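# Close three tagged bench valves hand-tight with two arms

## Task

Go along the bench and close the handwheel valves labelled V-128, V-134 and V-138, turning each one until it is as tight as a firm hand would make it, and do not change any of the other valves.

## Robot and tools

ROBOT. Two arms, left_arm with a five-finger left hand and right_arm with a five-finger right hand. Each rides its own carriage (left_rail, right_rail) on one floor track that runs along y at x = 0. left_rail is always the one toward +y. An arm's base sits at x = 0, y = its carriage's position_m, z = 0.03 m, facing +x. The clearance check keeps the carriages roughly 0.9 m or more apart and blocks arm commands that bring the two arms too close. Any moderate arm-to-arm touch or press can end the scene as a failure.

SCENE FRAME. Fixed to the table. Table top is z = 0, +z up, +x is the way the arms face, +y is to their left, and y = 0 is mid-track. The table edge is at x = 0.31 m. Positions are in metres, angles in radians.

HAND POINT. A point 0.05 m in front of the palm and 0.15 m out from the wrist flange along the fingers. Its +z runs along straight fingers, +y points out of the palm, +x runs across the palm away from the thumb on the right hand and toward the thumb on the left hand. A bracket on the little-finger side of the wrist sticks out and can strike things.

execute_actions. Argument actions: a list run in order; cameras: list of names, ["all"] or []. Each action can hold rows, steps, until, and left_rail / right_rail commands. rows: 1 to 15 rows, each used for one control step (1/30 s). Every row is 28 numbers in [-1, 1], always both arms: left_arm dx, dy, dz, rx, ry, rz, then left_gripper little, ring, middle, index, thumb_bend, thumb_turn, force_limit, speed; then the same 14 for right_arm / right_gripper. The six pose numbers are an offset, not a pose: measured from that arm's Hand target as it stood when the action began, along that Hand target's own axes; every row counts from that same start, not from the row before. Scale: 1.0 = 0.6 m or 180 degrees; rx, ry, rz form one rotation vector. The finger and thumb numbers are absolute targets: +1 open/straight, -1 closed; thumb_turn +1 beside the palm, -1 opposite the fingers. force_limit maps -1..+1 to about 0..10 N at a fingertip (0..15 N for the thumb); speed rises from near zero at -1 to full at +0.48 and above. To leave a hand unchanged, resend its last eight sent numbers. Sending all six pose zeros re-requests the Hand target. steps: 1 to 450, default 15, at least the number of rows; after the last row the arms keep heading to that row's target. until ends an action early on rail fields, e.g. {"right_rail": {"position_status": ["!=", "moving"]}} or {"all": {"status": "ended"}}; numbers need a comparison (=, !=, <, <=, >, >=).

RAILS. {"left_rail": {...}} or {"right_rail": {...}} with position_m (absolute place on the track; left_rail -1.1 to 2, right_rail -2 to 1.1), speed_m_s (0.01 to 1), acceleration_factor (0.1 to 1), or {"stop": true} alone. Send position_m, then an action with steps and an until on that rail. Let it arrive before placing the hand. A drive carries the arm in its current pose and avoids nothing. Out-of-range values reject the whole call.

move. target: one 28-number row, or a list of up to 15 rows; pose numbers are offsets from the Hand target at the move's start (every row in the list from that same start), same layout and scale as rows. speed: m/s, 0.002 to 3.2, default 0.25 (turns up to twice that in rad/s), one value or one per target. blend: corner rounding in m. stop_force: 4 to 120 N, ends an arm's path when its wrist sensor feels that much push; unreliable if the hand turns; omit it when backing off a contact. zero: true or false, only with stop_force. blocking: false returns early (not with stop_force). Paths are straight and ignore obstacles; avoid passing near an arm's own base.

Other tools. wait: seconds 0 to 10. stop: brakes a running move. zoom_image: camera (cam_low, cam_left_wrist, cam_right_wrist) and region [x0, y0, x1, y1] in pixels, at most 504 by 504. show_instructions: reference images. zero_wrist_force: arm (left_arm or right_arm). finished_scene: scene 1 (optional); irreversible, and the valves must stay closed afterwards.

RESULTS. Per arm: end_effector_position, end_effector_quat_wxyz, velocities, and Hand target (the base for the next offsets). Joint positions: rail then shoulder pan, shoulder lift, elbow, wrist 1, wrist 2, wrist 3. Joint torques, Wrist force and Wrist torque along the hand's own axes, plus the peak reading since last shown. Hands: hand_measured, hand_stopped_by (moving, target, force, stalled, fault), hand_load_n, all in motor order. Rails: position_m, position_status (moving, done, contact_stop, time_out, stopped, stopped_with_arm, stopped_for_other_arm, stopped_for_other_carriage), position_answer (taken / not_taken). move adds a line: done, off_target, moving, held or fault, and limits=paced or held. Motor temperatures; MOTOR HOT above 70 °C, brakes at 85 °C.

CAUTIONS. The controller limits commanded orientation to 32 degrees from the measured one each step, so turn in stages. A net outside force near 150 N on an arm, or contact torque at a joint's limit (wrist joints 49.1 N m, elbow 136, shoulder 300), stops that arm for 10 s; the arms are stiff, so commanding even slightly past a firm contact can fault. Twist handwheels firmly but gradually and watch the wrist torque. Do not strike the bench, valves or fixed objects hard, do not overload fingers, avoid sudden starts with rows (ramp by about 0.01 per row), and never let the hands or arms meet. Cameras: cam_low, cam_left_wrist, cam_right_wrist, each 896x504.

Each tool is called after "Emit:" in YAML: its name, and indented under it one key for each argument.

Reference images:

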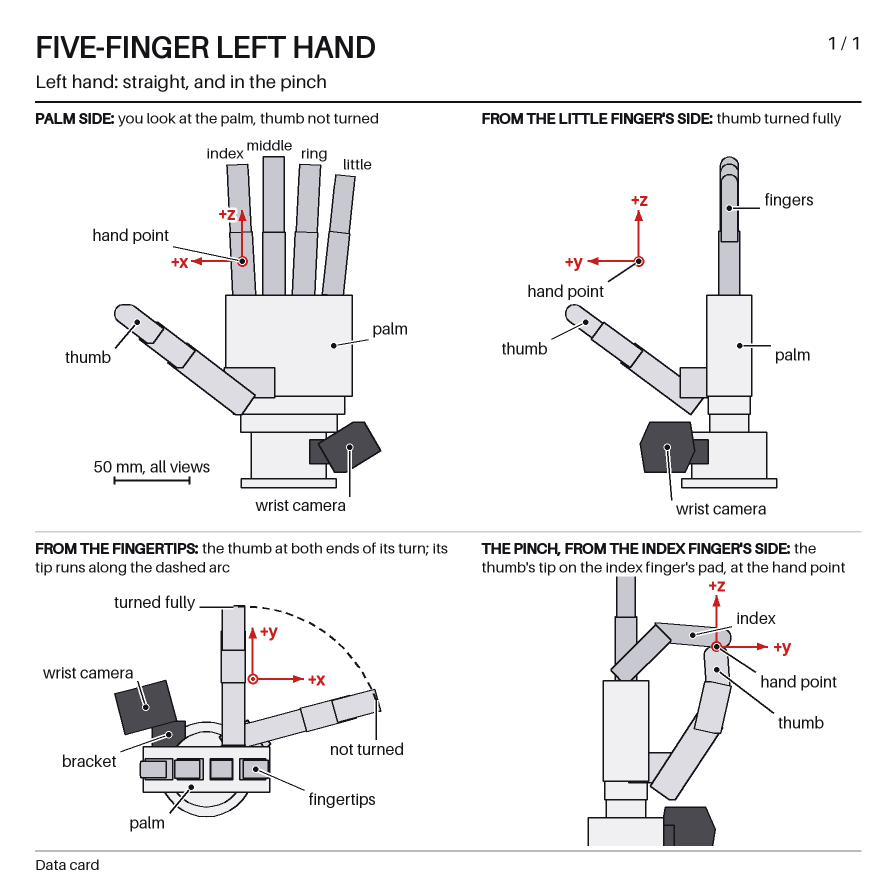

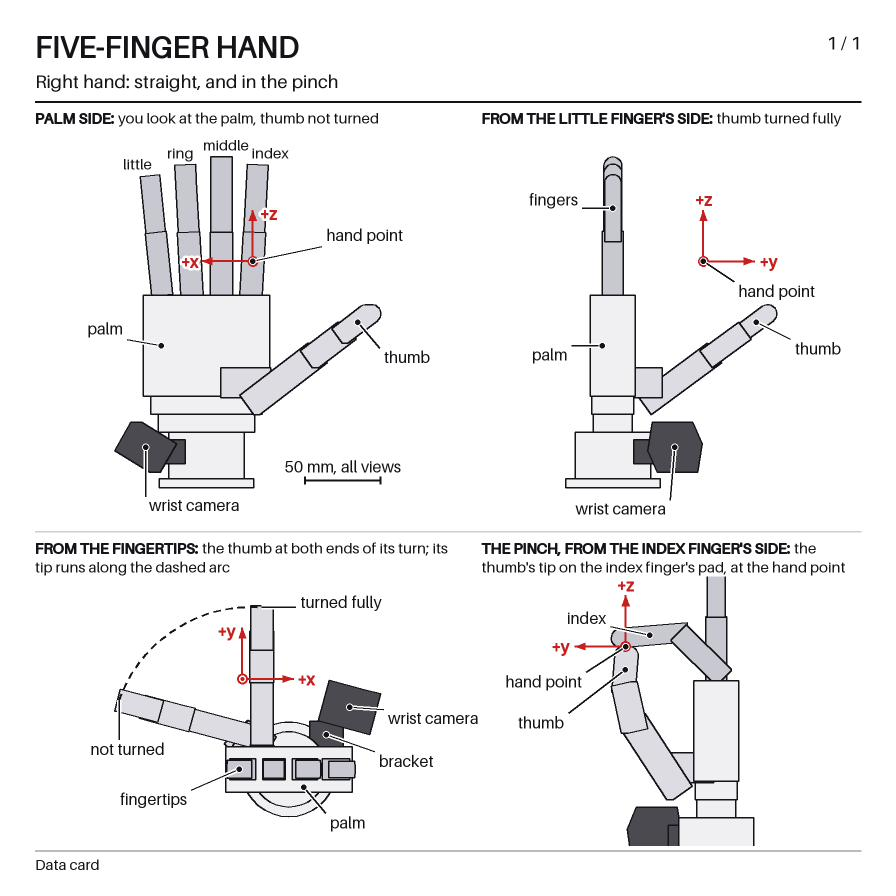

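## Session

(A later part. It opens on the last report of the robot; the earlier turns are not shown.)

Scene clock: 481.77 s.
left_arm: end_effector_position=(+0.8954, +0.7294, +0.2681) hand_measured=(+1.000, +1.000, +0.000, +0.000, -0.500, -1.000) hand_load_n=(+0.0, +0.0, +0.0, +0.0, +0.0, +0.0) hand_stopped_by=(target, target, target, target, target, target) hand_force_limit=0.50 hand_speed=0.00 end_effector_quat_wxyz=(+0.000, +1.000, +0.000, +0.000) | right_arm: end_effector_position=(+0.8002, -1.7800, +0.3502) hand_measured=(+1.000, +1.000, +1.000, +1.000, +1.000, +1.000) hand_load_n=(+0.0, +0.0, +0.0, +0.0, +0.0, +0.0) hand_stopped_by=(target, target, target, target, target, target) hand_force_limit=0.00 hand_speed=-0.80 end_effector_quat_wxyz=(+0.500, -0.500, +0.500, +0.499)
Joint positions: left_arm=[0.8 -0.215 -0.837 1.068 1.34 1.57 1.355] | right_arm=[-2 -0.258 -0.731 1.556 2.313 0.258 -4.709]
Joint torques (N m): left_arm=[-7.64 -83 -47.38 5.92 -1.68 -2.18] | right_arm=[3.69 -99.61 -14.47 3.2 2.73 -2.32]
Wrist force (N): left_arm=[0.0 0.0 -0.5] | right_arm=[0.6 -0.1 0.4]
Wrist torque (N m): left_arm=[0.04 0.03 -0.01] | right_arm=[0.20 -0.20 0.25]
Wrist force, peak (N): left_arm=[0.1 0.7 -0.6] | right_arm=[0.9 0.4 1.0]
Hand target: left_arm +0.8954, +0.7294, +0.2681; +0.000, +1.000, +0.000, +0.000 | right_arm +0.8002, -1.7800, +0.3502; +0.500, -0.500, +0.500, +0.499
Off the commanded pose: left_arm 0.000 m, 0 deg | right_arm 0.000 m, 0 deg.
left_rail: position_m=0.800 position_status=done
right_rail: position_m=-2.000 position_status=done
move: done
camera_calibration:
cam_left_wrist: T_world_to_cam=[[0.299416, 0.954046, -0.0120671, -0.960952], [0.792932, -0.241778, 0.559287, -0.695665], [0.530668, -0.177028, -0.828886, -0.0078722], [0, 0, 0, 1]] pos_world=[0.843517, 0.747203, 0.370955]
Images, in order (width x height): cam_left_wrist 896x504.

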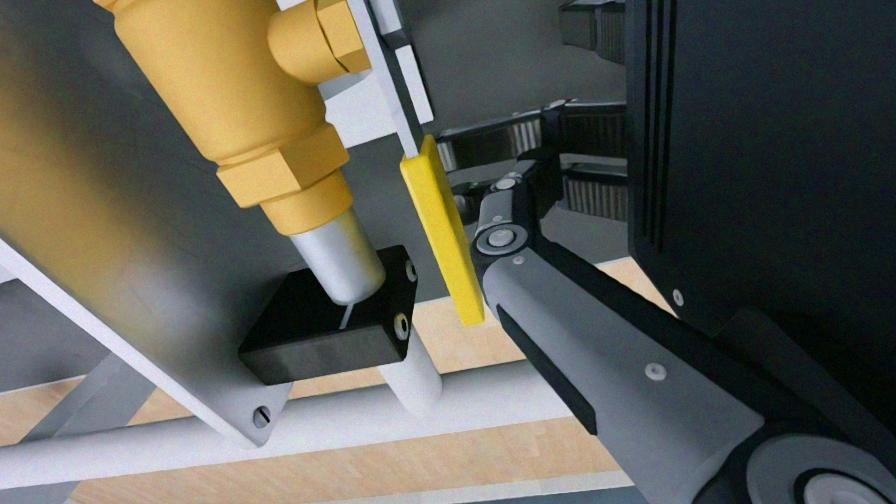

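Emit:
move:
  target:
    - [0,0,-0.0248,0,0,0,1,1,0,0,-0.5,-1,0.5,0,0,0,0,0,0,0,1,1,1,1,1,1,0,-0.8]
    - [-0.0028,0,-0.0425,0,0.0556,0,1,1,0,0,-0.5,-1,0.5,0,0,0,0,0,0,0,1,1,1,1,1,1,0,-0.8]
    - [-0.008,0,-0.0595,0,0.1111,0,1,1,0,0,-0.5,-1,0.5,0,0,0,0,0,0,0,1,1,1,1,1,1,0,-0.8]
  speed: 0.03
  stop_force: 30
  cameras: ["cam_left_wrist"]

Scene clock: 501.57 s.
left_arm: end_effector_position=(+0.8953, +0.7294, +0.2822) hand_measured=(+1.000, +1.000, +0.002, +0.002, -0.500, -1.000) hand_load_n=(+0.0, +0.0, +16.5, +21.5, +0.0, +0.0) hand_stopped_by=(target, target, target, target, target, target) hand_force_limit=0.50 hand_speed=0.00 end_effector_quat_wxyz=(+0.000, +1.000, +0.000, +0.002) | right_arm: end_effector_position=(+0.8002, -1.7800, +0.3502) hand_measured=(+1.000, +1.000, +1.000, +1.000, +1.000, +1.000) hand_load_n=(+0.0, +0.0, +0.0, +0.0, +0.0, +0.0) hand_stopped_by=(target, target, target, target, target, target) hand_force_limit=0.00 hand_speed=-0.80 end_effector_quat_wxyz=(+0.500, -0.500, +0.500, +0.499)
Joint positions: left_arm=[0.8 -0.215 -0.845 1.055 1.357 1.569 1.355] | right_arm=[-2 -0.258 -0.731 1.556 2.313 0.258 -4.709]
Joint torques (N m): left_arm=[10.61 -107.19 -60.34 10.08 4.01 1.1] | right_arm=[4.16 -97.64 -15.71 3.13 2.79 -2.33]
Wrist force (N): left_arm=[-1.2 -2.8 26.6] | right_arm=[1.0 0.2 0.3]
Wrist torque (N m): left_arm=[0.12 0.25 0.00] | right_arm=[0.23 -0.26 0.28]
Wrist force, peak (N): left_arm=[0.1 -0.6 32.7] | right_arm=[1.1 0.1 0.7]
Hand target: left_arm +0.8953, +0.7294, +0.2822; +0.000, +1.000, +0.000, +0.002 (not the last commanded pose) | right_arm +0.8002, -1.7800, +0.3502; +0.500, -0.500, +0.500, +0.499
Off the commanded pose: left_arm 0.022 m, 20 deg | right_arm 0.000 m, 0 deg.
left_rail: position_m=0.800 position_status=done
right_rail: position_m=-2.000 position_status=done
move: contact (left_arm); path passed 0 of 3 targets
camera_calibration:
cam_left_wrist: T_world_to_cam=[[0.299469, 0.954043, -0.0109631, -0.961128], [0.791072, -0.241857, 0.561882, -0.702491], [0.533408, -0.176939, -0.827145, 0.000831831], [0, 0, 0, 1]] pos_world=[0.843106, 0.747202, 0.384868]
Images, in order (width x height): cam_left_wrist 896x504.

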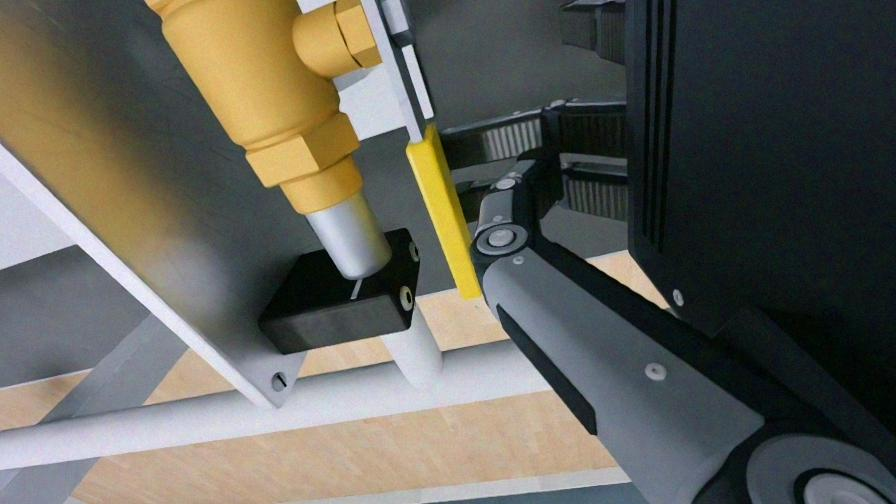

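Emit:
move:
  target:
    - [0,0,0.0237,0,0,0,1,1,0,0,-0.5,-1,0.5,0,0,0,0,0,0,0,1,1,1,1,1,1,0,-0.8]
    - [0,-0.118,0.0237,0,0,0,1,1,0,0,-0.5,-1,0.5,0,0,0,0,0,0,0,1,1,1,1,1,1,0,-0.8]
    - [0,-0.2,-0.25,0,0,0,1,1,0,0,-0.5,-1,0.5,0,0,0,0,0,0,0,1,1,1,1,1,1,0,-0.8]
  speed: 0.12
  blend: [0,0.02,0]

Emit:
execute_actions:
  actions:
    - {"left_rail":{"position_m":1.15},"steps":60,"until":{"left_rail":{"position_status":["!=","moving"]}}}

Emit:
move:
  target: [-0.13,0.1,0.05,-0.385,0.385,0.385,1,1,1,1,1,1,0.5,0,0,0,0,0,0,0,1,1,1,1,1,1,0,-0.8]
  cameras: ["all"]

Scene clock: 590.97 s.
left_arm: end_effector_position=(+0.8946, +0.8493, +0.4321) hand_measured=(+1.000, +1.000, +0.000, +0.000, -0.500, -1.000) hand_load_n=(+0.0, +0.0, +0.0, +0.0, +0.0, +0.0) hand_stopped_by=(target, target, target, target, target, target) hand_force_limit=0.50 hand_speed=0.00 end_effector_quat_wxyz=(+0.000, +1.000, +0.000, +0.002) | right_arm: end_effector_position=(+0.8002, -1.7800, +0.3502) hand_measured=(+1.000, +1.000, +1.000, +1.000, +1.000, +1.000) hand_load_n=(+0.0, +0.0, +0.0, +0.0, +0.0, +0.0) hand_stopped_by=(target, target, target, target, target, target) hand_force_limit=0.00 hand_speed=-0.80 end_effector_quat_wxyz=(+0.500, -0.500, +0.500, +0.499)
Joint positions: left_arm=[0.8 -0.076 -0.858 0.813 1.612 1.57 1.494] | right_arm=[-2 -0.258 -0.731 1.556 2.313 0.258 -4.709]
Joint torques (N m): left_arm=[13.56 -80.24 -46.94 7.94 2.02 1.54] | right_arm=[5.66 -96.41 -15.57 2.87 2.73 -2.2]
Wrist force (N): left_arm=[1.1 -0.8 -0.8] | right_arm=[0.8 0.2 0.4]
Wrist torque (N m): left_arm=[-0.06 -0.19 -0.04] | right_arm=[0.23 -0.23 0.27]
Wrist force, peak (N): left_arm=[-1.2 -3.0 27.2] | right_arm=[1.4 -0.1 0.5]
Hand target: left_arm +0.8947, +0.8493, +0.4323; +0.000, +1.000, +0.000, +0.002 | right_arm +0.8002, -1.7800, +0.3502; +0.500, -0.500, +0.500, +0.499
Off the commanded pose: left_arm 0.000 m, 0 deg | right_arm 0.000 m, 0 deg.
left_rail: position_m=0.800 position_status=done
right_rail: position_m=-2.000 position_status=done
move: done

Scene clock: 592.47 s.
left_arm: end_effector_position=(+0.8947, +1.1993, +0.4323) hand_measured=(+1.000, +1.000, +0.000, +0.000, -0.500, -1.000) hand_load_n=(+0.0, +0.0, +0.0, +0.0, +0.0, +0.0) hand_stopped_by=(target, target, target, target, target, target) hand_force_limit=0.50 hand_speed=0.00 end_effector_quat_wxyz=(+0.000, +1.000, +0.000, +0.002) | right_arm: end_effector_position=(+0.8002, -1.7800, +0.3502) hand_measured=(+1.000, +1.000, +1.000, +1.000, +1.000, +1.000) hand_load_n=(+0.0, +0.0, +0.0, +0.0, +0.0, +0.0) hand_stopped_by=(target, target, target, target, target, target) hand_force_limit=0.00 hand_speed=-0.80 end_effector_quat_wxyz=(+0.500, -0.500, +0.500, +0.499)
Joint positions: left_arm=[1.15 -0.076 -0.857 0.812 1.612 1.57 1.494] | right_arm=[-2 -0.258 -0.731 1.556 2.313 0.258 -4.709]
Joint torques (N m): left_arm=[-6.71 -85.17 -41.04 8.01 -0.82 1.49] | right_arm=[5.69 -98.5 -16.37 2.94 2.1 -2.33]
Wrist force (N): left_arm=[1.1 -0.8 -0.7] | right_arm=[0.6 0.1 0.3]
Wrist torque (N m): left_arm=[-0.07 -0.18 -0.03] | right_arm=[0.22 -0.20 0.26]
Wrist force, peak (N): left_arm=[1.0 -2.2 -0.5] | right_arm=[1.0 0.1 0.9]
Hand target: left_arm +0.8947, +1.1993, +0.4323; +0.000, +1.000, +0.000, +0.002 | right_arm +0.8002, -1.7800, +0.3502; +0.500, -0.500, +0.500, +0.499
Off the commanded pose: left_arm 0.000 m, 0 deg | right_arm 0.000 m, 0 deg.
left_rail: position_m=1.150 position_status=done
right_rail: position_m=-2.000 position_status=done

Scene clock: 597.00 s.
left_arm: end_effector_position=(+0.8287, +1.1484, +0.4062) hand_measured=(+1.000, +1.000, +1.000, +1.000, +1.000, +1.000) hand_load_n=(+0.0, +0.0, +0.0, -0.5, -0.5, +0.0) hand_stopped_by=(target, target, target, target, target, target) hand_force_limit=0.50 hand_speed=0.00 end_effector_quat_wxyz=(+0.446, +0.629, -0.444, +0.457) | right_arm: end_effector_position=(+0.8002, -1.7800, +0.3502) hand_measured=(+1.000, +1.000, +1.000, +1.000, +1.000, +1.000) hand_load_n=(+0.0, +0.0, +0.0, +0.0, +0.0, +0.0) hand_stopped_by=(target, target, target, target, target, target) hand_force_limit=0.00 hand_speed=-0.80 end_effector_quat_wxyz=(+0.500, -0.500, +0.500, +0.499)
Joint positions: left_arm=[1.15 0.118 -0.786 1.122 0.899 2.944 2.64] | right_arm=[-2 -0.258 -0.731 1.556 2.313 0.258 -4.709]
Joint torques (N m): left_arm=[13.48 -109.3 -23.71 0.13 0.04 -2.08] | right_arm=[4.14 -97.19 -16.13 3.2 2.57 -2.29]
Wrist force (N): left_arm=[2.1 0.4 0.2] | right_arm=[0.9 0.4 0.2]
Wrist torque (N m): left_arm=[-0.03 -0.03 0.02] | right_arm=[0.27 -0.24 0.28]
Wrist force, peak (N): left_arm=[3.8 0.4 -0.7] | right_arm=[0.9 0.3 1.0]
Hand target: left_arm +0.8287, +1.1484, +0.4062; +0.446, +0.629, -0.444, +0.457 (not the last commanded pose) | right_arm +0.8002, -1.7800, +0.3502; +0.500, -0.500, +0.500, +0.499
Off the commanded pose: left_arm 0.016 m, 18 deg | right_arm 0.000 m, 0 deg.
left_rail: position_m=1.150 position_status=done
right_rail: position_m=-2.000 position_status=done
move: held (left_arm; a check stopped the path); limits=held
pose unreachable (left arm): on one or more control steps of this call, first in action 0 (counted from 0), this arm could not follow its commanded pose, so it was not sent that pose on those steps. It may still have moved: this result reports where it is.
cause: moving toward the commanded pose would bring two parts of the arm too close to each other (joints 5 (wrist 1) to 7 (wrist 3) lie between them).
camera_calibration:
cam_left_wrist: T_world_to_cam=[[0.979864, 0.141661, 0.14071, -1.03207], [-0.184252, 0.369998, 0.910578, -0.654195], [0.0769315, -0.918169, 0.388649, 0.948693], [0, 0, 0, 1]] pos_world=[0.817763, 1.25931, 0.37221]
cam_right_wrist: T_world_to_cam=[[-0.982071, -0.00696512, -0.188385, 0.840219], [-0.166853, -0.43297, 0.885831, -0.936185], [-0.0877349, 0.901381, 0.424045, 1.6402], [0, 0, 0, 1]] pos_world=[0.812852, -1.87794, 0.292065]

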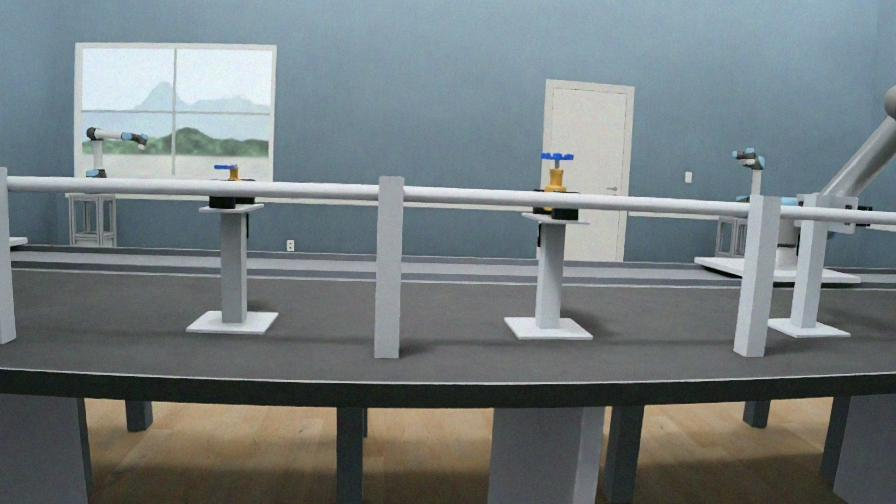

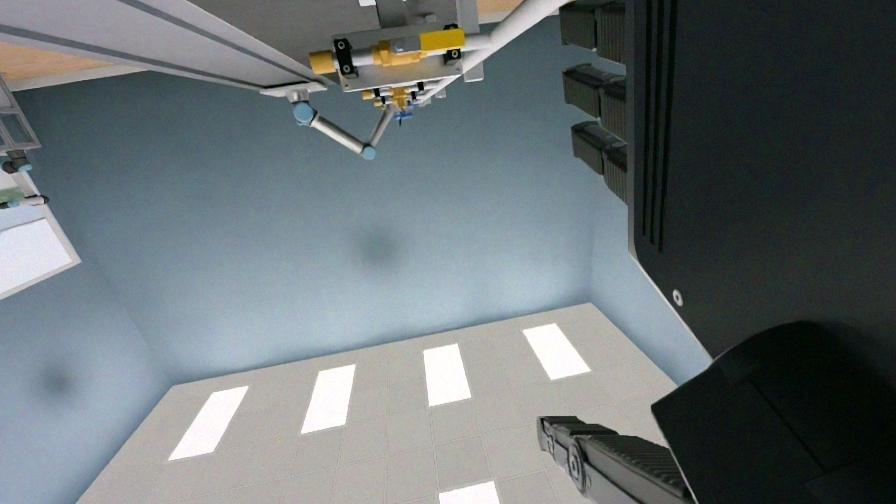

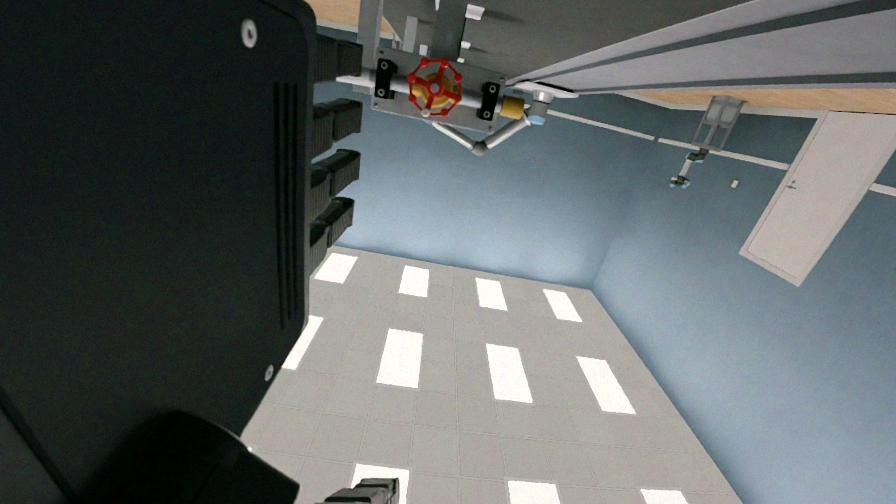

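Emit:
move:
  target: [0.2225,0.1315,0.1957,0,0,0,1,1,1,1,1,1,0.5,0,0,0,0,0,0,0,1,1,1,1,1,1,0,-0.8]

Emit:
execute_actions:
  actions:
    - {"left_rail":{"position_m":1.65},"steps":60,"until":{"left_rail":{"position_status":["!=","moving"]}}}

Emit:
move:
  target: [-0.0407,0.1535,0.8708,-0.0627,0.0544,0.0555,1,1,1,1,1,1,0.5,0,0,0,0,0,0,0,1,1,1,1,1,1,0,-0.8]
  cameras: ["cam_left_wrist"]

Scene clock: 611.73 s.
left_arm: end_effector_position=(+0.7988, +0.9984, +0.5263) hand_measured=(+1.000, +1.000, +1.000, +1.000, +1.000, +1.000) hand_load_n=(-0.5, +0.0, +0.0, +0.0, +0.0, +0.0) hand_stopped_by=(target, target, target, target, target, target) hand_force_limit=0.50 hand_speed=0.00 end_effector_quat_wxyz=(+0.446, +0.629, -0.444, +0.457) | right_arm: end_effector_position=(+0.8002, -1.7800, +0.3502) hand_measured=(+1.000, +1.000, +1.000, +1.000, +1.000, +1.000) hand_load_n=(+0.0, +0.0, +0.0, +0.0, -0.5, +0.0) hand_stopped_by=(target, target, target, target, target, target) hand_force_limit=0.00 hand_speed=-0.80 end_effector_quat_wxyz=(+0.500, -0.500, +0.500, +0.499)
Joint positions: left_arm=[1.15 -0.063 -1.047 1.241 0.464 2.834 2.046] | right_arm=[-2 -0.258 -0.731 1.556 2.313 0.258 -4.709]
Joint torques (N m): left_arm=[-7.95 -96.11 -26.9 -2.33 -0.78 -2.16] | right_arm=[4.76 -97.98 -17.24 2.93 2.6 -1.87]
Wrist force (N): left_arm=[1.9 0.7 0.2] | right_arm=[0.8 0.2 0.5]
Wrist torque (N m): left_arm=[0.00 0.00 -0.01] | right_arm=[0.23 -0.23 0.27]
Wrist force, peak (N): left_arm=[3.5 0.8 0.7] | right_arm=[1.2 0.2 0.8]
Hand target: left_arm +0.7988, +0.9983, +0.5263; +0.446, +0.629, -0.444, +0.457 | right_arm +0.8002, -1.7800, +0.3502; +0.500, -0.500, +0.500, +0.499
Off the commanded pose: left_arm 0.000 m, 0 deg | right_arm 0.000 m, 0 deg.
left_rail: position_m=1.150 position_status=done
right_rail: position_m=-2.000 position_status=done
move: done

Scene clock: 613.47 s.
left_arm: end_effector_position=(+0.7988, +1.4983, +0.5263) hand_measured=(+1.000, +1.000, +1.000, +1.000, +1.000, +1.000) hand_load_n=(+0.0, +0.0, +0.0, +0.0, +0.0, +0.0) hand_stopped_by=(target, target, target, target, target, target) hand_force_limit=0.50 hand_speed=0.00 end_effector_quat_wxyz=(+0.446, +0.629, -0.444, +0.457) | right_arm: end_effector_position=(+0.8002, -1.7800, +0.3502) hand_measured=(+1.000, +1.000, +1.000, +1.000, +1.000, +1.000) hand_load_n=(+0.0, +0.0, +0.0, +0.0, +0.0, +0.0) hand_stopped_by=(target, target, target, target, target, target) hand_force_limit=0.00 hand_speed=-0.80 end_effector_quat_wxyz=(+0.500, -0.500, +0.500, +0.499)
Joint positions: left_arm=[1.65 -0.063 -1.048 1.242 0.463 2.834 2.045] | right_arm=[-2 -0.258 -0.731 1.556 2.313 0.258 -4.709]
Joint torques (N m): left_arm=[-7.84 -93.37 -34.95 -1.64 0.33 -1.88] | right_arm=[4.27 -98.03 -16.08 2.87 2.23 -2.01]
Wrist force (N): left_arm=[2.0 0.6 0.1] | right_arm=[0.8 0.0 0.3]
Wrist torque (N m): left_arm=[0.00 -0.02 0.00] | right_arm=[0.21 -0.22 0.26]
Wrist force, peak (N): left_arm=[2.6 0.9 1.3] | right_arm=[1.1 -0.2 0.7]
Hand target: left_arm +0.7988, +1.4983, +0.5263; +0.446, +0.629, -0.444, +0.457 | right_arm +0.8002, -1.7800, +0.3502; +0.500, -0.500, +0.500, +0.499
Off the commanded pose: left_arm 0.000 m, 0 deg | right_arm 0.000 m, 0 deg.
left_rail: position_m=1.650 position_status=done
right_rail: position_m=-2.000 position_status=done

Scene clock: 616.33 s.
left_arm: end_effector_position=(+0.7990, +0.9781, +0.4203) hand_measured=(+1.000, +1.000, +1.000, +1.000, +1.000, +1.000) hand_load_n=(+0.0, +0.0, +0.0, +0.0, +0.0, +0.0) hand_stopped_by=(target, target, target, target, target, target) hand_force_limit=0.50 hand_speed=0.00 end_effector_quat_wxyz=(+0.500, +0.500, -0.500, +0.500) | right_arm: end_effector_position=(+0.8002, -1.7800, +0.3502) hand_measured=(+1.000, +1.000, +1.000, +1.000, +1.000, +1.000) hand_load_n=(+0.0, +0.0, +0.5, +0.0, +0.0, +0.0) hand_stopped_by=(target, target, target, target, target, target) hand_force_limit=0.00 hand_speed=-0.80 end_effector_quat_wxyz=(+0.500, -0.500, +0.500, +0.499)
Joint positions: left_arm=[1.65 -0.625 -0.882 1.193 -0.311 2.516 1.57] | right_arm=[-2 -0.258 -0.731 1.556 2.313 0.258 -4.709]
Joint torques (N m): left_arm=[-7.43 -84.84 -51.08 2.13 -1.9 -2.03] | right_arm=[2.74 -97.45 -15.33 2.76 2.2 -1.83]
Wrist force (N): left_arm=[1.5 0.1 0.2] | right_arm=[1.1 -0.2 0.2]
Wrist torque (N m): left_arm=[-0.10 0.07 0.00] | right_arm=[0.19 -0.27 0.27]
Wrist force, peak (N): left_arm=[2.6 0.5 -1.4] | right_arm=[1.0 0.0 0.8]
Hand target: left_arm +0.7991, +0.9779, +0.4202; +0.500, +0.500, -0.500, +0.500 | right_arm +0.8002, -1.7800, +0.3502; +0.500, -0.500, +0.500, +0.499
Off the commanded pose: left_arm 0.000 m, 0 deg | right_arm 0.000 m, 0 deg.
left_rail: position_m=1.650 position_status=done
right_rail: position_m=-2.000 position_status=done
move: done
camera_calibration:
cam_left_wrist: T_world_to_cam=[[0.95397, -0.0119976, 0.299662, -0.876666], [-0.242081, 0.559, 0.793042, -0.698773], [-0.177026, -0.829081, 0.530365, 0.845344], [0, 0, 0, 1]] pos_world=[0.816801, 1.08095, 0.368519]
Images, in order (width x height): cam_left_wrist 896x504.

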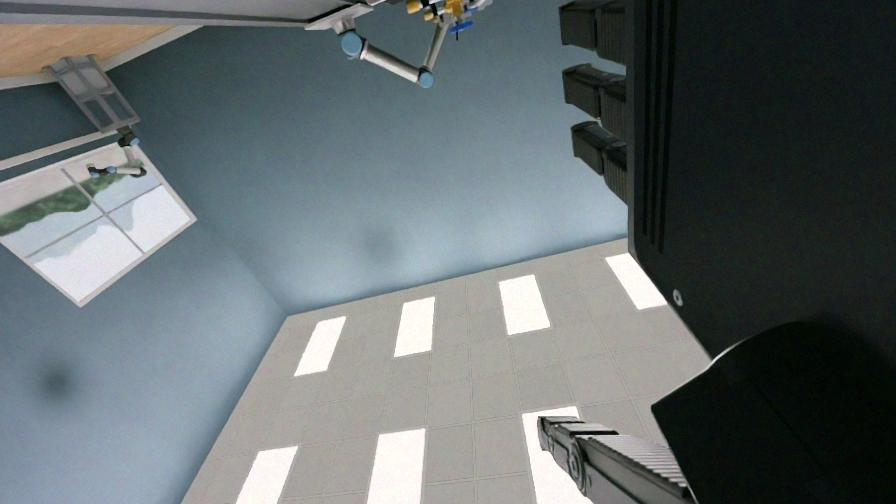

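Emit:
move:
  target: [-0.2,-0.0848,0.1966,0,0,0.5,1,1,-1,-1,1,1,0.5,0,0,0,0,0,0,0,1,1,1,1,1,1,0,-0.8]
  cameras: ["cam_left_wrist","cam_low"]

Scene clock: 679.53 s.
left_arm: end_effector_position=(+0.8499, +0.8600, +0.3003) hand_measured=(+1.000, +1.000, -1.000, -1.000, +1.000, +1.000) hand_load_n=(+0.0, -0.5, +0.0, +0.0, +0.0, -0.5) hand_stopped_by=(target, target, target, target, target, target) hand_force_limit=0.50 hand_speed=0.00 end_effector_quat_wxyz=(+0.000, +0.000, +0.707, -0.707) | right_arm: end_effector_position=(+0.8002, -1.7800, +0.3502) hand_measured=(+1.000, +1.000, +1.000, +1.000, +1.000, +1.000) hand_load_n=(+0.0, +0.0, +0.0, +0.0, +0.0, +0.0) hand_stopped_by=(target, target, target, target, target, target) hand_force_limit=0.00 hand_speed=-0.80 end_effector_quat_wxyz=(+0.500, -0.500, +0.500, +0.499)
Joint positions: left_arm=[1.65 -0.707 -0.733 0.982 -0.249 2.434 3.14] | right_arm=[-2 -0.258 -0.731 1.556 2.313 0.258 -4.709]
Joint torques (N m): left_arm=[-7.7 -96.2 -51.94 3 -1.65 1.48] | right_arm=[1.19 -95.34 -15.79 2.87 2.28 -1.71]
Wrist force (N): left_arm=[0.7 -1.0 -0.5] | right_arm=[0.8 -0.1 1.0]
Wrist torque (N m): left_arm=[-0.08 -0.01 0.07] | right_arm=[0.16 -0.25 0.26]
Wrist force, peak (N): left_arm=[2.2 0.2 -0.1] | right_arm=[1.3 0.2 0.6]
Hand target: left_arm +0.8499, +0.8600, +0.3002; +0.000, +0.000, +0.707, -0.707 | right_arm +0.8002, -1.7800, +0.3502; +0.500, -0.500, +0.500, +0.499
Off the commanded pose: left_arm 0.000 m, 0 deg | right_arm 0.000 m, 0 deg.
left_rail: position_m=1.650 position_status=done
right_rail: position_m=-2.000 position_status=done
move: done
camera_calibration:
cam_left_wrist: T_world_to_cam=[[-0.299347, -0.0126976, 0.95406, -0.0213488], [-0.793628, 0.558385, -0.241579, 0.254804], [-0.529665, -0.829485, -0.177228, 1.33263], [0, 0, 0, 1]] pos_world=[0.901679, 0.962849, 0.318104]
Images, in order (width x height): cam_low 896x504, cam_left_wrist 896x504.

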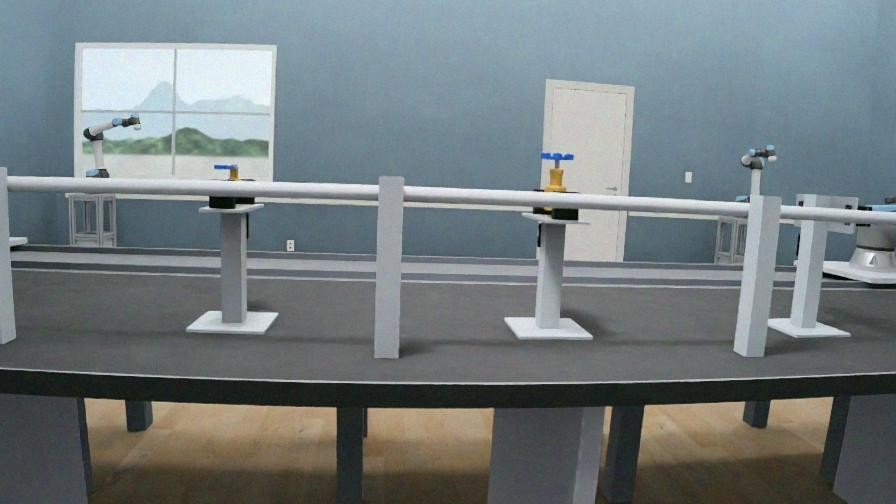

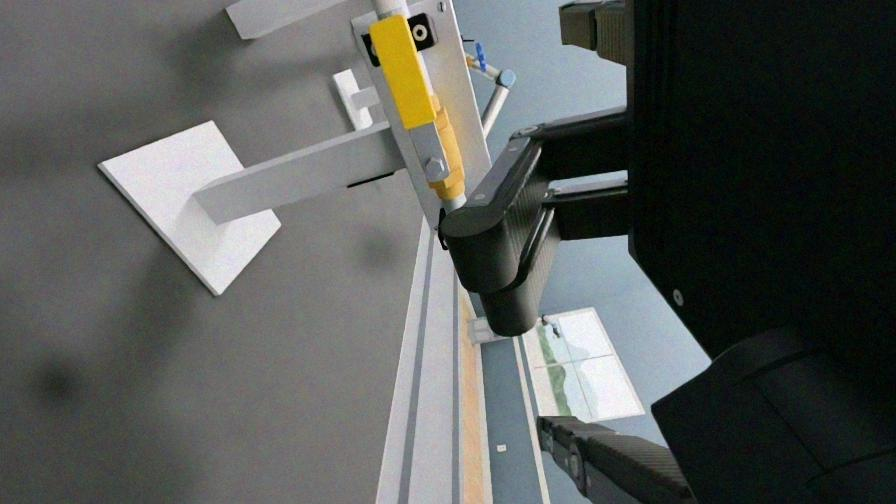

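Emit:
move:
  target: [0,0.042,0.1208,0,0,0,1,1,-1,-1,1,1,0.5,0,0,0,0,0,0,0,1,1,1,1,1,1,0,-0.8]
  speed: 0.1

Emit:
move:
  target: [0,0.0833,0,0,0,0,1,1,-1,-1,1,1,0.5,0,0,0,0,0,0,0,1,1,1,1,1,1,0,-0.8]
  speed: 0.02
  stop_force: 12
  cameras: ["cam_left_wrist"]

Scene clock: 690.90 s.
left_arm: end_effector_position=(+0.8500, +0.7876, +0.2751) hand_measured=(+1.000, +1.000, -1.000, -1.000, +1.000, +1.000) hand_load_n=(+0.0, +0.0, +0.0, +0.0, +0.0, -0.5) hand_stopped_by=(target, target, target, target, target, target) hand_force_limit=0.50 hand_speed=0.00 end_effector_quat_wxyz=(+0.000, +0.000, +0.707, -0.707) | right_arm: end_effector_position=(+0.8002, -1.7800, +0.3502) hand_measured=(+1.000, +1.000, +1.000, +1.000, +1.000, +1.000) hand_load_n=(+0.0, +0.0, +0.0, +0.0, +0.0, +0.0) hand_stopped_by=(target, target, target, target, target, target) hand_force_limit=0.00 hand_speed=-0.80 end_effector_quat_wxyz=(+0.500, -0.500, +0.500, +0.499)
Joint positions: left_arm=[1.65 -0.759 -0.643 0.86 -0.217 2.382 3.141] | right_arm=[-2 -0.258 -0.731 1.556 2.313 0.258 -4.709]
Joint torques (N m): left_arm=[-6.97 -99.85 -52.78 3.09 -1.82 1.44] | right_arm=[2.95 -97.14 -16.45 2.99 2.4 -1.68]
Wrist force (N): left_arm=[0.7 -0.8 0.1] | right_arm=[0.9 0.2 0.4]
Wrist torque (N m): left_arm=[-0.11 0.03 0.08] | right_arm=[0.24 -0.25 0.27]
Wrist force, peak (N): left_arm=[1.0 -1.2 -0.7] | right_arm=[1.1 0.2 0.7]
Hand target: left_arm +0.8500, +0.7875, +0.2751; +0.000, +0.000, +0.707, -0.707 | right_arm +0.8002, -1.7800, +0.3502; +0.500, -0.500, +0.500, +0.499
Off the commanded pose: left_arm 0.000 m, 0 deg | right_arm 0.000 m, 0 deg.
left_rail: position_m=1.650 position_status=done
right_rail: position_m=-2.000 position_status=done
move: done

Scene clock: 694.43 s.
left_arm: end_effector_position=(+0.8500, +0.7875, +0.2331) hand_measured=(+1.000, +1.000, -1.000, -1.000, +1.000, +1.000) hand_load_n=(+0.0, +2.5, +0.0, +0.0, +0.0, -0.5) hand_stopped_by=(target, target, target, target, target, target) hand_force_limit=0.50 hand_speed=0.00 end_effector_quat_wxyz=(+0.000, +0.000, +0.707, -0.707) | right_arm: end_effector_position=(+0.8002, -1.7800, +0.3502) hand_measured=(+1.000, +1.000, +1.000, +1.000, +1.000, +1.000) hand_load_n=(+0.0, +0.0, +0.0, +0.0, +0.0, +0.0) hand_stopped_by=(target, target, target, target, target, target) hand_force_limit=0.00 hand_speed=-0.80 end_effector_quat_wxyz=(+0.500, -0.500, +0.500, +0.499)
Joint positions: left_arm=[1.65 -0.759 -0.621 0.894 -0.274 2.382 3.141] | right_arm=[-2 -0.258 -0.731 1.556 2.313 0.258 -4.709]
Joint torques (N m): left_arm=[-6.6 -109.89 -43.99 5.19 -1.81 0.41] | right_arm=[3.03 -95.92 -15.44 2.94 2.29 -1.66]
Wrist force (N): left_arm=[2.3 -13.0 -2.5] | right_arm=[0.8 0.2 0.7]
Wrist torque (N m): left_arm=[0.75 0.05 0.68] | right_arm=[0.22 -0.25 0.26]
Wrist force, peak (N): left_arm=[3.3 -20.9 -4.0] | right_arm=[0.9 0.4 1.1]
Hand target: left_arm +0.8500, +0.7875, +0.2331; +0.000, +0.000, +0.707, -0.707 (not the last commanded pose) | right_arm +0.8002, -1.7800, +0.3502; +0.500, -0.500, +0.500, +0.499
Off the commanded pose: left_arm 0.008 m, 0 deg | right_arm 0.000 m, 0 deg.
left_rail: position_m=1.650 position_status=done
right_rail: position_m=-2.000 position_status=done
move: contact (left_arm)
camera_calibration:
cam_left_wrist: T_world_to_cam=[[-0.299791, -0.0126494, 0.953921, 0.0421411], [-0.793521, 0.558365, -0.241977, 0.279096], [-0.529576, -0.829499, -0.17743, 1.26059], [0, 0, 0, 1]] pos_world=[0.901677, 0.890349, 0.251002]
Images, in order (width x height): cam_left_wrist 896x504.

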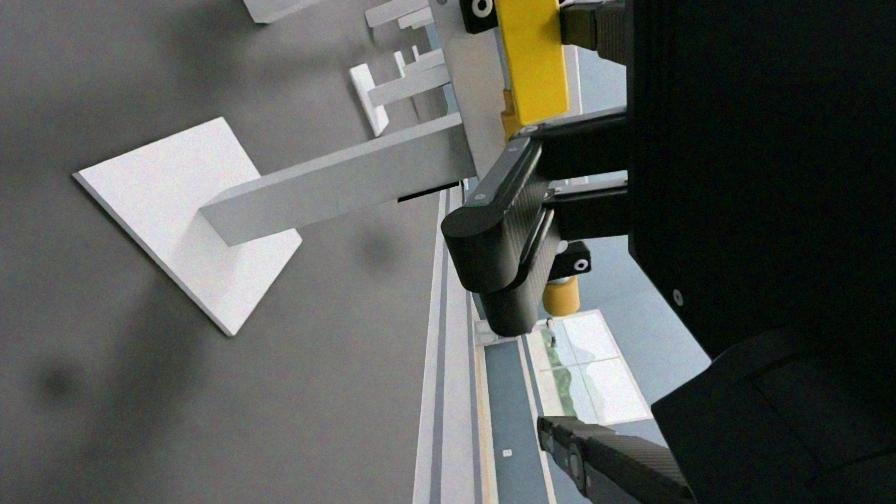

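Emit:
move:
  target: [0,0.02,0,0,0,0,1,1,-1,-1,1,1,0.5,0,0,0,0,0,0,0,1,1,1,1,1,1,0,-0.8]
  speed: 0.02
  stop_force: 22
  cameras: ["cam_left_wrist"]

Scene clock: 708.87 s.
left_arm: end_effector_position=(+0.8501, +0.7874, +0.2315) hand_measured=(+1.000, +1.000, -1.000, -1.000, +1.000, +1.000) hand_load_n=(+0.0, +6.5, +0.0, +0.0, +0.0, -0.5) hand_stopped_by=(target, target, target, target, target, target) hand_force_limit=0.50 hand_speed=0.00 end_effector_quat_wxyz=(+0.000, +0.000, +0.707, -0.707) | right_arm: end_effector_position=(+0.8002, -1.7800, +0.3502) hand_measured=(+1.000, +1.000, +1.000, +1.000, +1.000, +1.000) hand_load_n=(+0.0, +0.5, +0.0, +0.0, -0.5, +0.0) hand_stopped_by=(target, target, target, target, target, target) hand_force_limit=0.00 hand_speed=-0.80 end_effector_quat_wxyz=(+0.500, -0.500, +0.500, +0.499)
Joint positions: left_arm=[1.65 -0.759 -0.62 0.896 -0.277 2.382 3.141] | right_arm=[-2 -0.258 -0.731 1.556 2.313 0.258 -4.709]
Joint torques (N m): left_arm=[-7.57 -83.97 -30.43 8.71 -1.28 -0.72] | right_arm=[3.98 -98.59 -15.57 2.74 2.2 -1.86]
Wrist force (N): left_arm=[6.1 -32.2 -10.6] | right_arm=[0.9 0.2 0.6]
Wrist torque (N m): left_arm=[2.46 -0.05 1.77] | right_arm=[0.22 -0.25 0.27]
Wrist force, peak (N): left_arm=[6.5 -40.4 -12.2] | right_arm=[1.3 0.1 0.9]
Hand target: left_arm +0.8501, +0.7874, +0.2315; +0.000, +0.000, +0.707, -0.707 (not the last commanded pose) | right_arm +0.8002, -1.7800, +0.3502; +0.500, -0.500, +0.500, +0.499
Off the commanded pose: left_arm 0.010 m, 0 deg | right_arm 0.000 m, 0 deg.
left_rail: position_m=1.650 position_status=done
right_rail: position_m=-2.000 position_status=done
move: contact (left_arm)
camera_calibration:
cam_left_wrist: T_world_to_cam=[[-0.300181, -0.0121781, 0.953805, 0.0437551], [-0.793437, 0.558221, -0.242583, 0.27902], [-0.52948, -0.829603, -0.17723, 1.26021], [0, 0, 0, 1]] pos_world=[0.901775, 0.890251, 0.249298]
Images, in order (width x height): cam_left_wrist 896x504.

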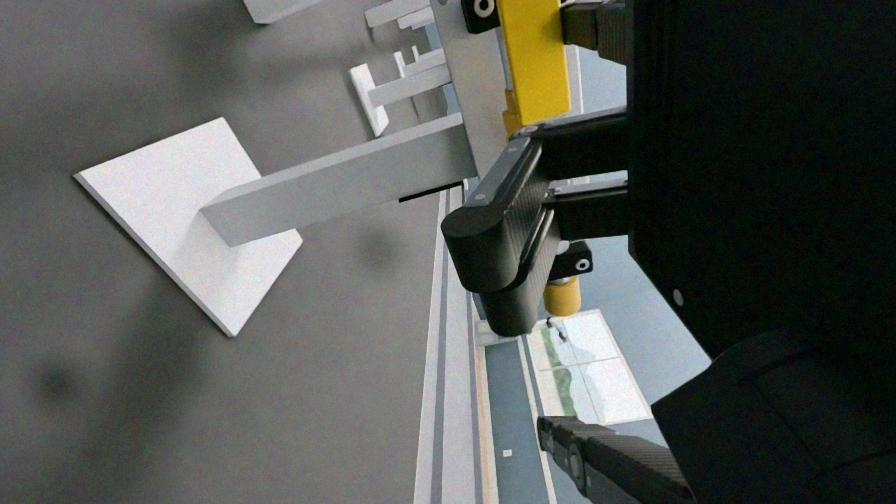

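Emit:
move:
  target:
    - [0,-0.03,0,0,0,0,1,1,-1,-1,1,1,0.5,0,0,0,0,0,0,0,1,1,1,1,1,1,0,-0.8]
    - [0.04,-0.07,-0.16,0,0,0,1,1,-1,-1,1,1,0.5,0,0,0,0,0,0,0,1,1,1,1,1,1,0,-0.8]
  speed: 0.12
  cameras: ["cam_left_wrist"]

Emit:
zoom_image:
  camera: "cam_left_wrist"
  region: [330, 0, 530, 250]

Scene clock: 724.80 s.
left_arm: end_effector_position=(+0.8261, +0.8832, +0.2734) hand_measured=(+1.000, +1.000, -1.000, -1.000, +1.000, +1.000) hand_load_n=(+0.0, +0.0, +0.0, +0.0, +0.0, +0.0) hand_stopped_by=(target, target, target, target, target, target) hand_force_limit=0.50 hand_speed=0.00 end_effector_quat_wxyz=(+0.000, +0.000, +0.707, -0.707) | right_arm: end_effector_position=(+0.8002, -1.7800, +0.3502) hand_measured=(+1.000, +1.000, +1.000, +1.000, +1.000, +1.000) hand_load_n=(-0.5, +0.0, +0.0, +0.0, +0.0, -0.5) hand_stopped_by=(target, target, target, target, target, target) hand_force_limit=0.00 hand_speed=-0.80 end_effector_quat_wxyz=(+0.500, -0.500, +0.500, +0.499)
Joint positions: left_arm=[1.65 -0.704 -0.778 1.113 -0.336 2.437 3.141] | right_arm=[-2 -0.258 -0.731 1.556 2.313 0.258 -4.709]
Joint torques (N m): left_arm=[13.95 -117 -28.81 -4.95 1.97 -1.99] | right_arm=[3.49 -96.88 -15.15 2.96 2.24 -1.98]
Wrist force (N): left_arm=[-0.9 -0.7 -0.1] | right_arm=[0.8 0.0 0.5]
Wrist torque (N m): left_arm=[-0.06 0.26 0.08] | right_arm=[0.20 -0.23 0.26]
Wrist force, peak (N): left_arm=[6.1 -33.1 -10.9] | right_arm=[1.3 0.0 0.6]
Hand target: left_arm +0.8260, +0.8834, +0.2734; +0.000, +0.000, +0.707, -0.707 | right_arm +0.8002, -1.7800, +0.3502; +0.500, -0.500, +0.500, +0.499
Off the commanded pose: left_arm 0.000 m, 0 deg | right_arm 0.000 m, 0 deg.
left_rail: position_m=1.650 position_status=done
right_rail: position_m=-2.000 position_status=done
move: done
camera_calibration:
cam_left_wrist: T_world_to_cam=[[-0.300216, -0.0122334, 0.953793, -0.00215703], [-0.793353, 0.558354, -0.242554, 0.216396], [-0.529586, -0.829513, -0.177332, 1.33452], [0, 0, 0, 1]] pos_world=[0.877776, 0.986151, 0.291199]
Images, in order (width x height): cam_left_wrist 896x504.

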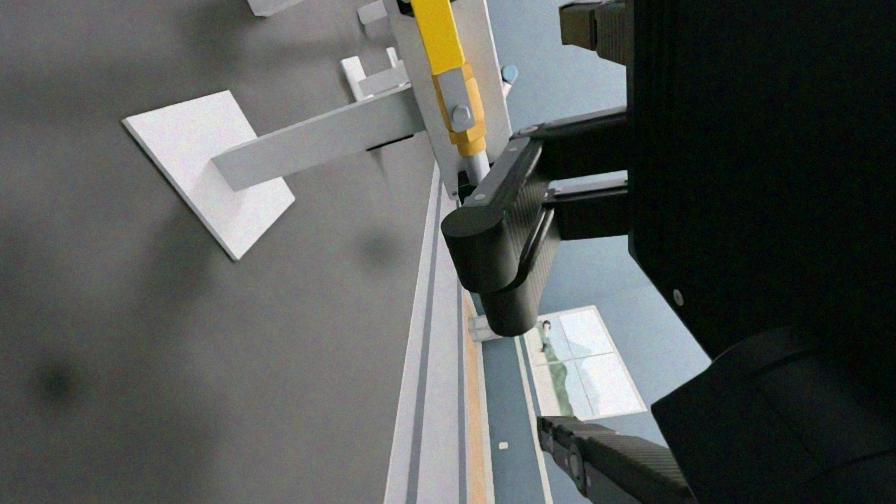

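Scaled by 2.016.

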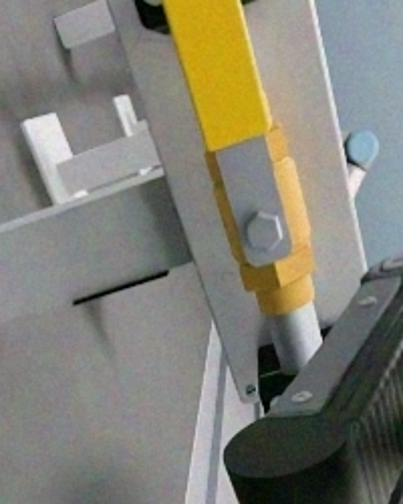

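Emit:
move:
  target:
    - [-0.0317,-0.07,0.02,0,0,0,-1,-1,-1,-1,1,1,0.5,0,0,0,0,0,0,0,1,1,1,1,1,1,0,-0.8]
    - [-0.0317,-0.061,0.2507,0,0,0,-1,-1,-1,-1,1,1,0.5,0,0,0,0,0,0,0,1,1,1,1,1,1,0,-0.8]
  speed: 0.12

Emit:
move:
  target: [0,0.12,0,0,0,0,-1,-1,-1,-1,1,1,0.5,0,0,0,0,0,0,0,1,1,1,1,1,1,0,-0.8]
  speed: 0.02
  stop_force: 20
  cameras: ["cam_left_wrist"]

Scene clock: 743.13 s.
left_arm: end_effector_position=(+0.8451, +0.7331, +0.3101) hand_measured=(-1.000, -1.000, -1.000, -1.000, +1.000, +1.000) hand_load_n=(+0.0, +0.0, +0.0, +0.0, +0.0, -0.5) hand_stopped_by=(target, target, target, target, target, target) hand_force_limit=0.50 hand_speed=0.00 end_effector_quat_wxyz=(+0.000, +0.000, +0.707, -0.707) | right_arm: end_effector_position=(+0.8002, -1.7800, +0.3502) hand_measured=(+1.000, +1.000, +1.000, +1.000, +1.000, +1.000) hand_load_n=(+0.0, +0.0, +0.0, +0.0, +0.0, +0.0) hand_stopped_by=(target, target, target, target, target, target) hand_force_limit=0.00 hand_speed=-0.80 end_effector_quat_wxyz=(+0.500, -0.500, +0.500, +0.499)
Joint positions: left_arm=[1.65 -0.799 -0.593 0.703 -0.112 2.342 3.141] | right_arm=[-2 -0.258 -0.731 1.556 2.313 0.258 -4.709]
Joint torques (N m): left_arm=[-7.69 -101.91 -53.54 3.15 -1.73 1.69] | right_arm=[4.85 -97.19 -15.88 3.26 2.33 -1.61]
Wrist force (N): left_arm=[-0.8 -1.0 0.2] | right_arm=[0.8 0.2 0.6]
Wrist torque (N m): left_arm=[-0.12 0.26 -0.02] | right_arm=[0.22 -0.24 0.27]
Wrist force, peak (N): left_arm=[-1.1 -1.7 0.3] | right_arm=[1.1 0.2 0.8]
Hand target: left_arm +0.8451, +0.7330, +0.3101; +0.000, +0.000, +0.707, -0.707 | right_arm +0.8002, -1.7800, +0.3502; +0.500, -0.500, +0.500, +0.499
Off the commanded pose: left_arm 0.000 m, 0 deg | right_arm 0.000 m, 0 deg.
left_rail: position_m=1.650 position_status=done
right_rail: position_m=-2.000 position_status=done
move: done

Scene clock: 747.77 s.
left_arm: end_effector_position=(+0.8451, +0.7330, +0.2381) hand_measured=(-1.000, -1.000, -1.000, -1.000, +1.000, +1.000) hand_load_n=(+0.0, +0.0, +0.0, +0.0, +0.0, +0.0) hand_stopped_by=(target, target, target, target, target, target) hand_force_limit=0.50 hand_speed=0.00 end_effector_quat_wxyz=(+0.000, +0.000, +0.707, -0.707) | right_arm: end_effector_position=(+0.8002, -1.7800, +0.3502) hand_measured=(+1.000, +1.000, +1.000, +1.000, +1.000, +1.000) hand_load_n=(-0.5, +0.0, +0.0, +0.0, +0.0, +0.0) hand_stopped_by=(target, target, target, target, target, target) hand_force_limit=0.00 hand_speed=-0.80 end_effector_quat_wxyz=(+0.500, -0.500, +0.500, +0.499)
Joint positions: left_arm=[1.65 -0.799 -0.564 0.777 -0.214 2.342 3.141] | right_arm=[-2 -0.258 -0.731 1.556 2.313 0.258 -4.709]
Joint torques (N m): left_arm=[-7 -104.97 -30.7 -5.44 -1.86 -1.29] | right_arm=[2.79 -96.29 -16.02 2.53 2.33 -1.23]
Wrist force (N): left_arm=[-1.2 -0.5 0.1] | right_arm=[0.6 0.0 0.4]
Wrist torque (N m): left_arm=[-0.05 0.32 -0.05] | right_arm=[0.20 -0.20 0.25]
Wrist force, peak (N): left_arm=[-1.5 -1.1 0.2] | right_arm=[1.1 0.0 0.9]
Hand target: left_arm +0.8451, +0.7330, +0.2381; +0.000, +0.000, +0.707, -0.707 | right_arm +0.8002, -1.7800, +0.3502; +0.500, -0.500, +0.500, +0.499
Off the commanded pose: left_arm 0.000 m, 0 deg | right_arm 0.000 m, 0 deg.
left_rail: position_m=1.650 position_status=done
right_rail: position_m=-2.000 position_status=done
move: done
camera_calibration:
cam_left_wrist: T_world_to_cam=[[-0.300256, -0.0121245, 0.953781, 0.0352606], [-0.793408, 0.558223, -0.242674, 0.307121], [-0.52948, -0.829603, -0.17723, 1.21367], [0, 0, 0, 1]] pos_world=[0.896875, 0.835851, 0.255998]
Images, in order (width x height): cam_left_wrist 896x504.

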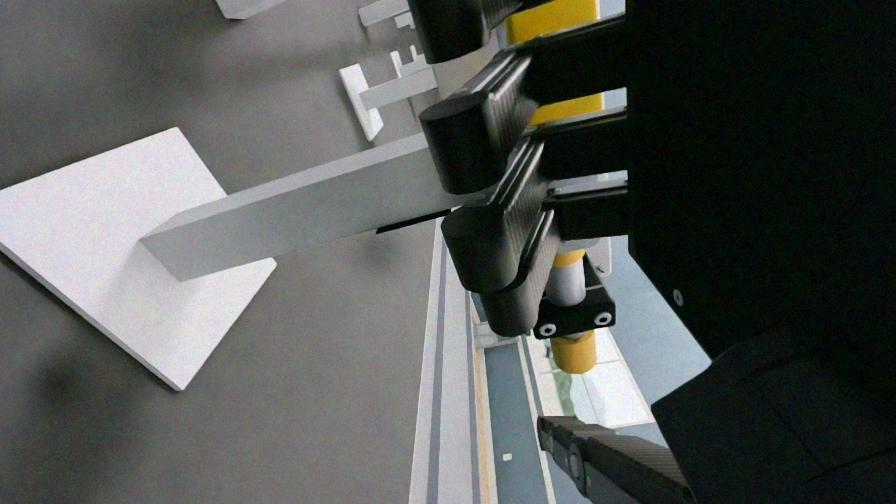

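Emit:
move:
  target:
    - [0,-0.12,0,0,0,0,-1,-1,-1,-1,1,1,0.5,0,0,0,0,0,0,0,1,1,1,1,1,1,0,-0.8]
    - [0,-0.12,0.0183,0,0,0,-1,-1,-1,-1,1,1,0.5,0,0,0,0,0,0,0,1,1,1,1,1,1,0,-0.8]
  speed: 0.12

Emit:
move:
  target: [0,0.1,0,0,0,0,-1,-1,-1,-1,1,1,0.5,0,0,0,0,0,0,0,1,1,1,1,1,1,0,-0.8]
  speed: 0.02
  stop_force: 15
  cameras: ["cam_left_wrist"]

Scene clock: 756.33 s.
left_arm: end_effector_position=(+0.8451, +0.7221, +0.3102) hand_measured=(-1.000, -1.000, -1.000, -1.000, +1.000, +1.000) hand_load_n=(+0.0, +0.0, +0.0, +0.0, +0.0, -0.5) hand_stopped_by=(target, target, target, target, target, target) hand_force_limit=0.50 hand_speed=0.00 end_effector_quat_wxyz=(+0.000, +0.000, +0.707, -0.707) | right_arm: end_effector_position=(+0.8002, -1.7800, +0.3502) hand_measured=(+1.000, +1.000, +1.000, +1.000, +1.000, +1.000) hand_load_n=(+0.0, +0.0, +0.0, +0.0, +0.0, +0.0) hand_stopped_by=(target, target, target, target, target, target) hand_force_limit=0.00 hand_speed=-0.80 end_effector_quat_wxyz=(+0.500, -0.500, +0.500, +0.499)
Joint positions: left_arm=[1.65 -0.806 -0.576 0.671 -0.096 2.335 3.141] | right_arm=[-2 -0.258 -0.731 1.556 2.313 0.258 -4.709]
Joint torques (N m): left_arm=[-8.61 -106.99 -52.73 2.78 -1.71 1.63] | right_arm=[1.74 -95.76 -16.45 2.96 2.92 -1.46]
Wrist force (N): left_arm=[-0.9 -0.8 0.4] | right_arm=[1.0 0.2 0.4]
Wrist torque (N m): left_arm=[-0.10 0.29 -0.02] | right_arm=[0.23 -0.27 0.28]
Wrist force, peak (N): left_arm=[-1.3 -1.2 0.0] | right_arm=[1.1 0.2 0.7]
Hand target: left_arm +0.8451, +0.7220, +0.3101; +0.000, +0.000, +0.707, -0.707 | right_arm +0.8002, -1.7800, +0.3502; +0.500, -0.500, +0.500, +0.499
Off the commanded pose: left_arm 0.000 m, 0 deg | right_arm 0.000 m, 0 deg.
left_rail: position_m=1.650 position_status=done
right_rail: position_m=-2.000 position_status=done
move: done

Scene clock: 759.90 s.
left_arm: end_effector_position=(+0.8452, +0.7220, +0.2678) hand_measured=(-1.000, -1.000, -1.000, -1.000, +1.000, +1.000) hand_load_n=(+0.0, -1.0, -0.5, +0.0, +0.0, -0.5) hand_stopped_by=(target, target, target, target, target, target) hand_force_limit=0.50 hand_speed=0.00 end_effector_quat_wxyz=(+0.000, +0.000, +0.707, -0.707) | right_arm: end_effector_position=(+0.8002, -1.7800, +0.3502) hand_measured=(+1.000, +1.000, +1.000, +1.000, +1.000, +1.000) hand_load_n=(+0.0, +0.0, +0.0, +0.0, +0.0, +0.0) hand_stopped_by=(target, target, target, target, target, target) hand_force_limit=0.00 hand_speed=-0.80 end_effector_quat_wxyz=(+0.500, -0.500, +0.500, +0.499)
Joint positions: left_arm=[1.65 -0.806 -0.562 0.719 -0.158 2.335 3.141] | right_arm=[-2 -0.258 -0.731 1.556 2.313 0.258 -4.709]
Joint torques (N m): left_arm=[-7.25 -108.69 -41.64 5.03 -0.04 1.06] | right_arm=[0.95 -94.69 -16.71 2.33 1.84 -1.55]
Wrist force (N): left_arm=[1.7 -17.9 -5.6] | right_arm=[1.1 0.3 0.7]
Wrist torque (N m): left_arm=[-0.08 0.09 0.53] | right_arm=[0.24 -0.29 0.29]
Wrist force, peak (N): left_arm=[3.1 -26.9 -7.1] | right_arm=[1.1 0.3 0.7]
Hand target: left_arm +0.8452, +0.7220, +0.2678; +0.000, +0.000, +0.707, -0.707 (not the last commanded pose) | right_arm +0.8002, -1.7800, +0.3502; +0.500, -0.500, +0.500, +0.499
Off the commanded pose: left_arm 0.018 m, 0 deg | right_arm 0.000 m, 0 deg.
left_rail: position_m=1.650 position_status=done
right_rail: position_m=-2.000 position_status=done
move: contact (left_arm)
camera_calibration:
cam_left_wrist: T_world_to_cam=[[-0.300355, -0.0120544, 0.953751, 0.00683998], [-0.793371, 0.558224, -0.242793, 0.320467], [-0.52948, -0.829602, -0.177229, 1.20981], [0, 0, 0, 1]] pos_world=[0.896875, 0.824852, 0.285697]
Images, in order (width x height): cam_left_wrist 896x504.

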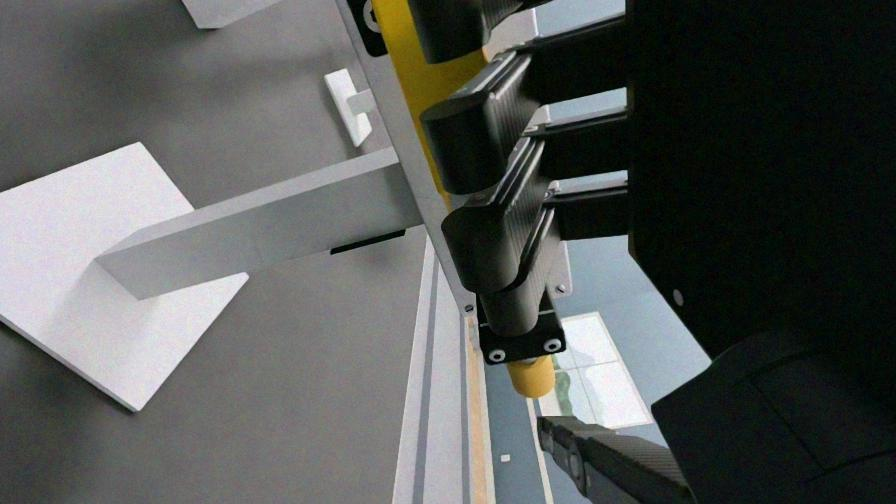

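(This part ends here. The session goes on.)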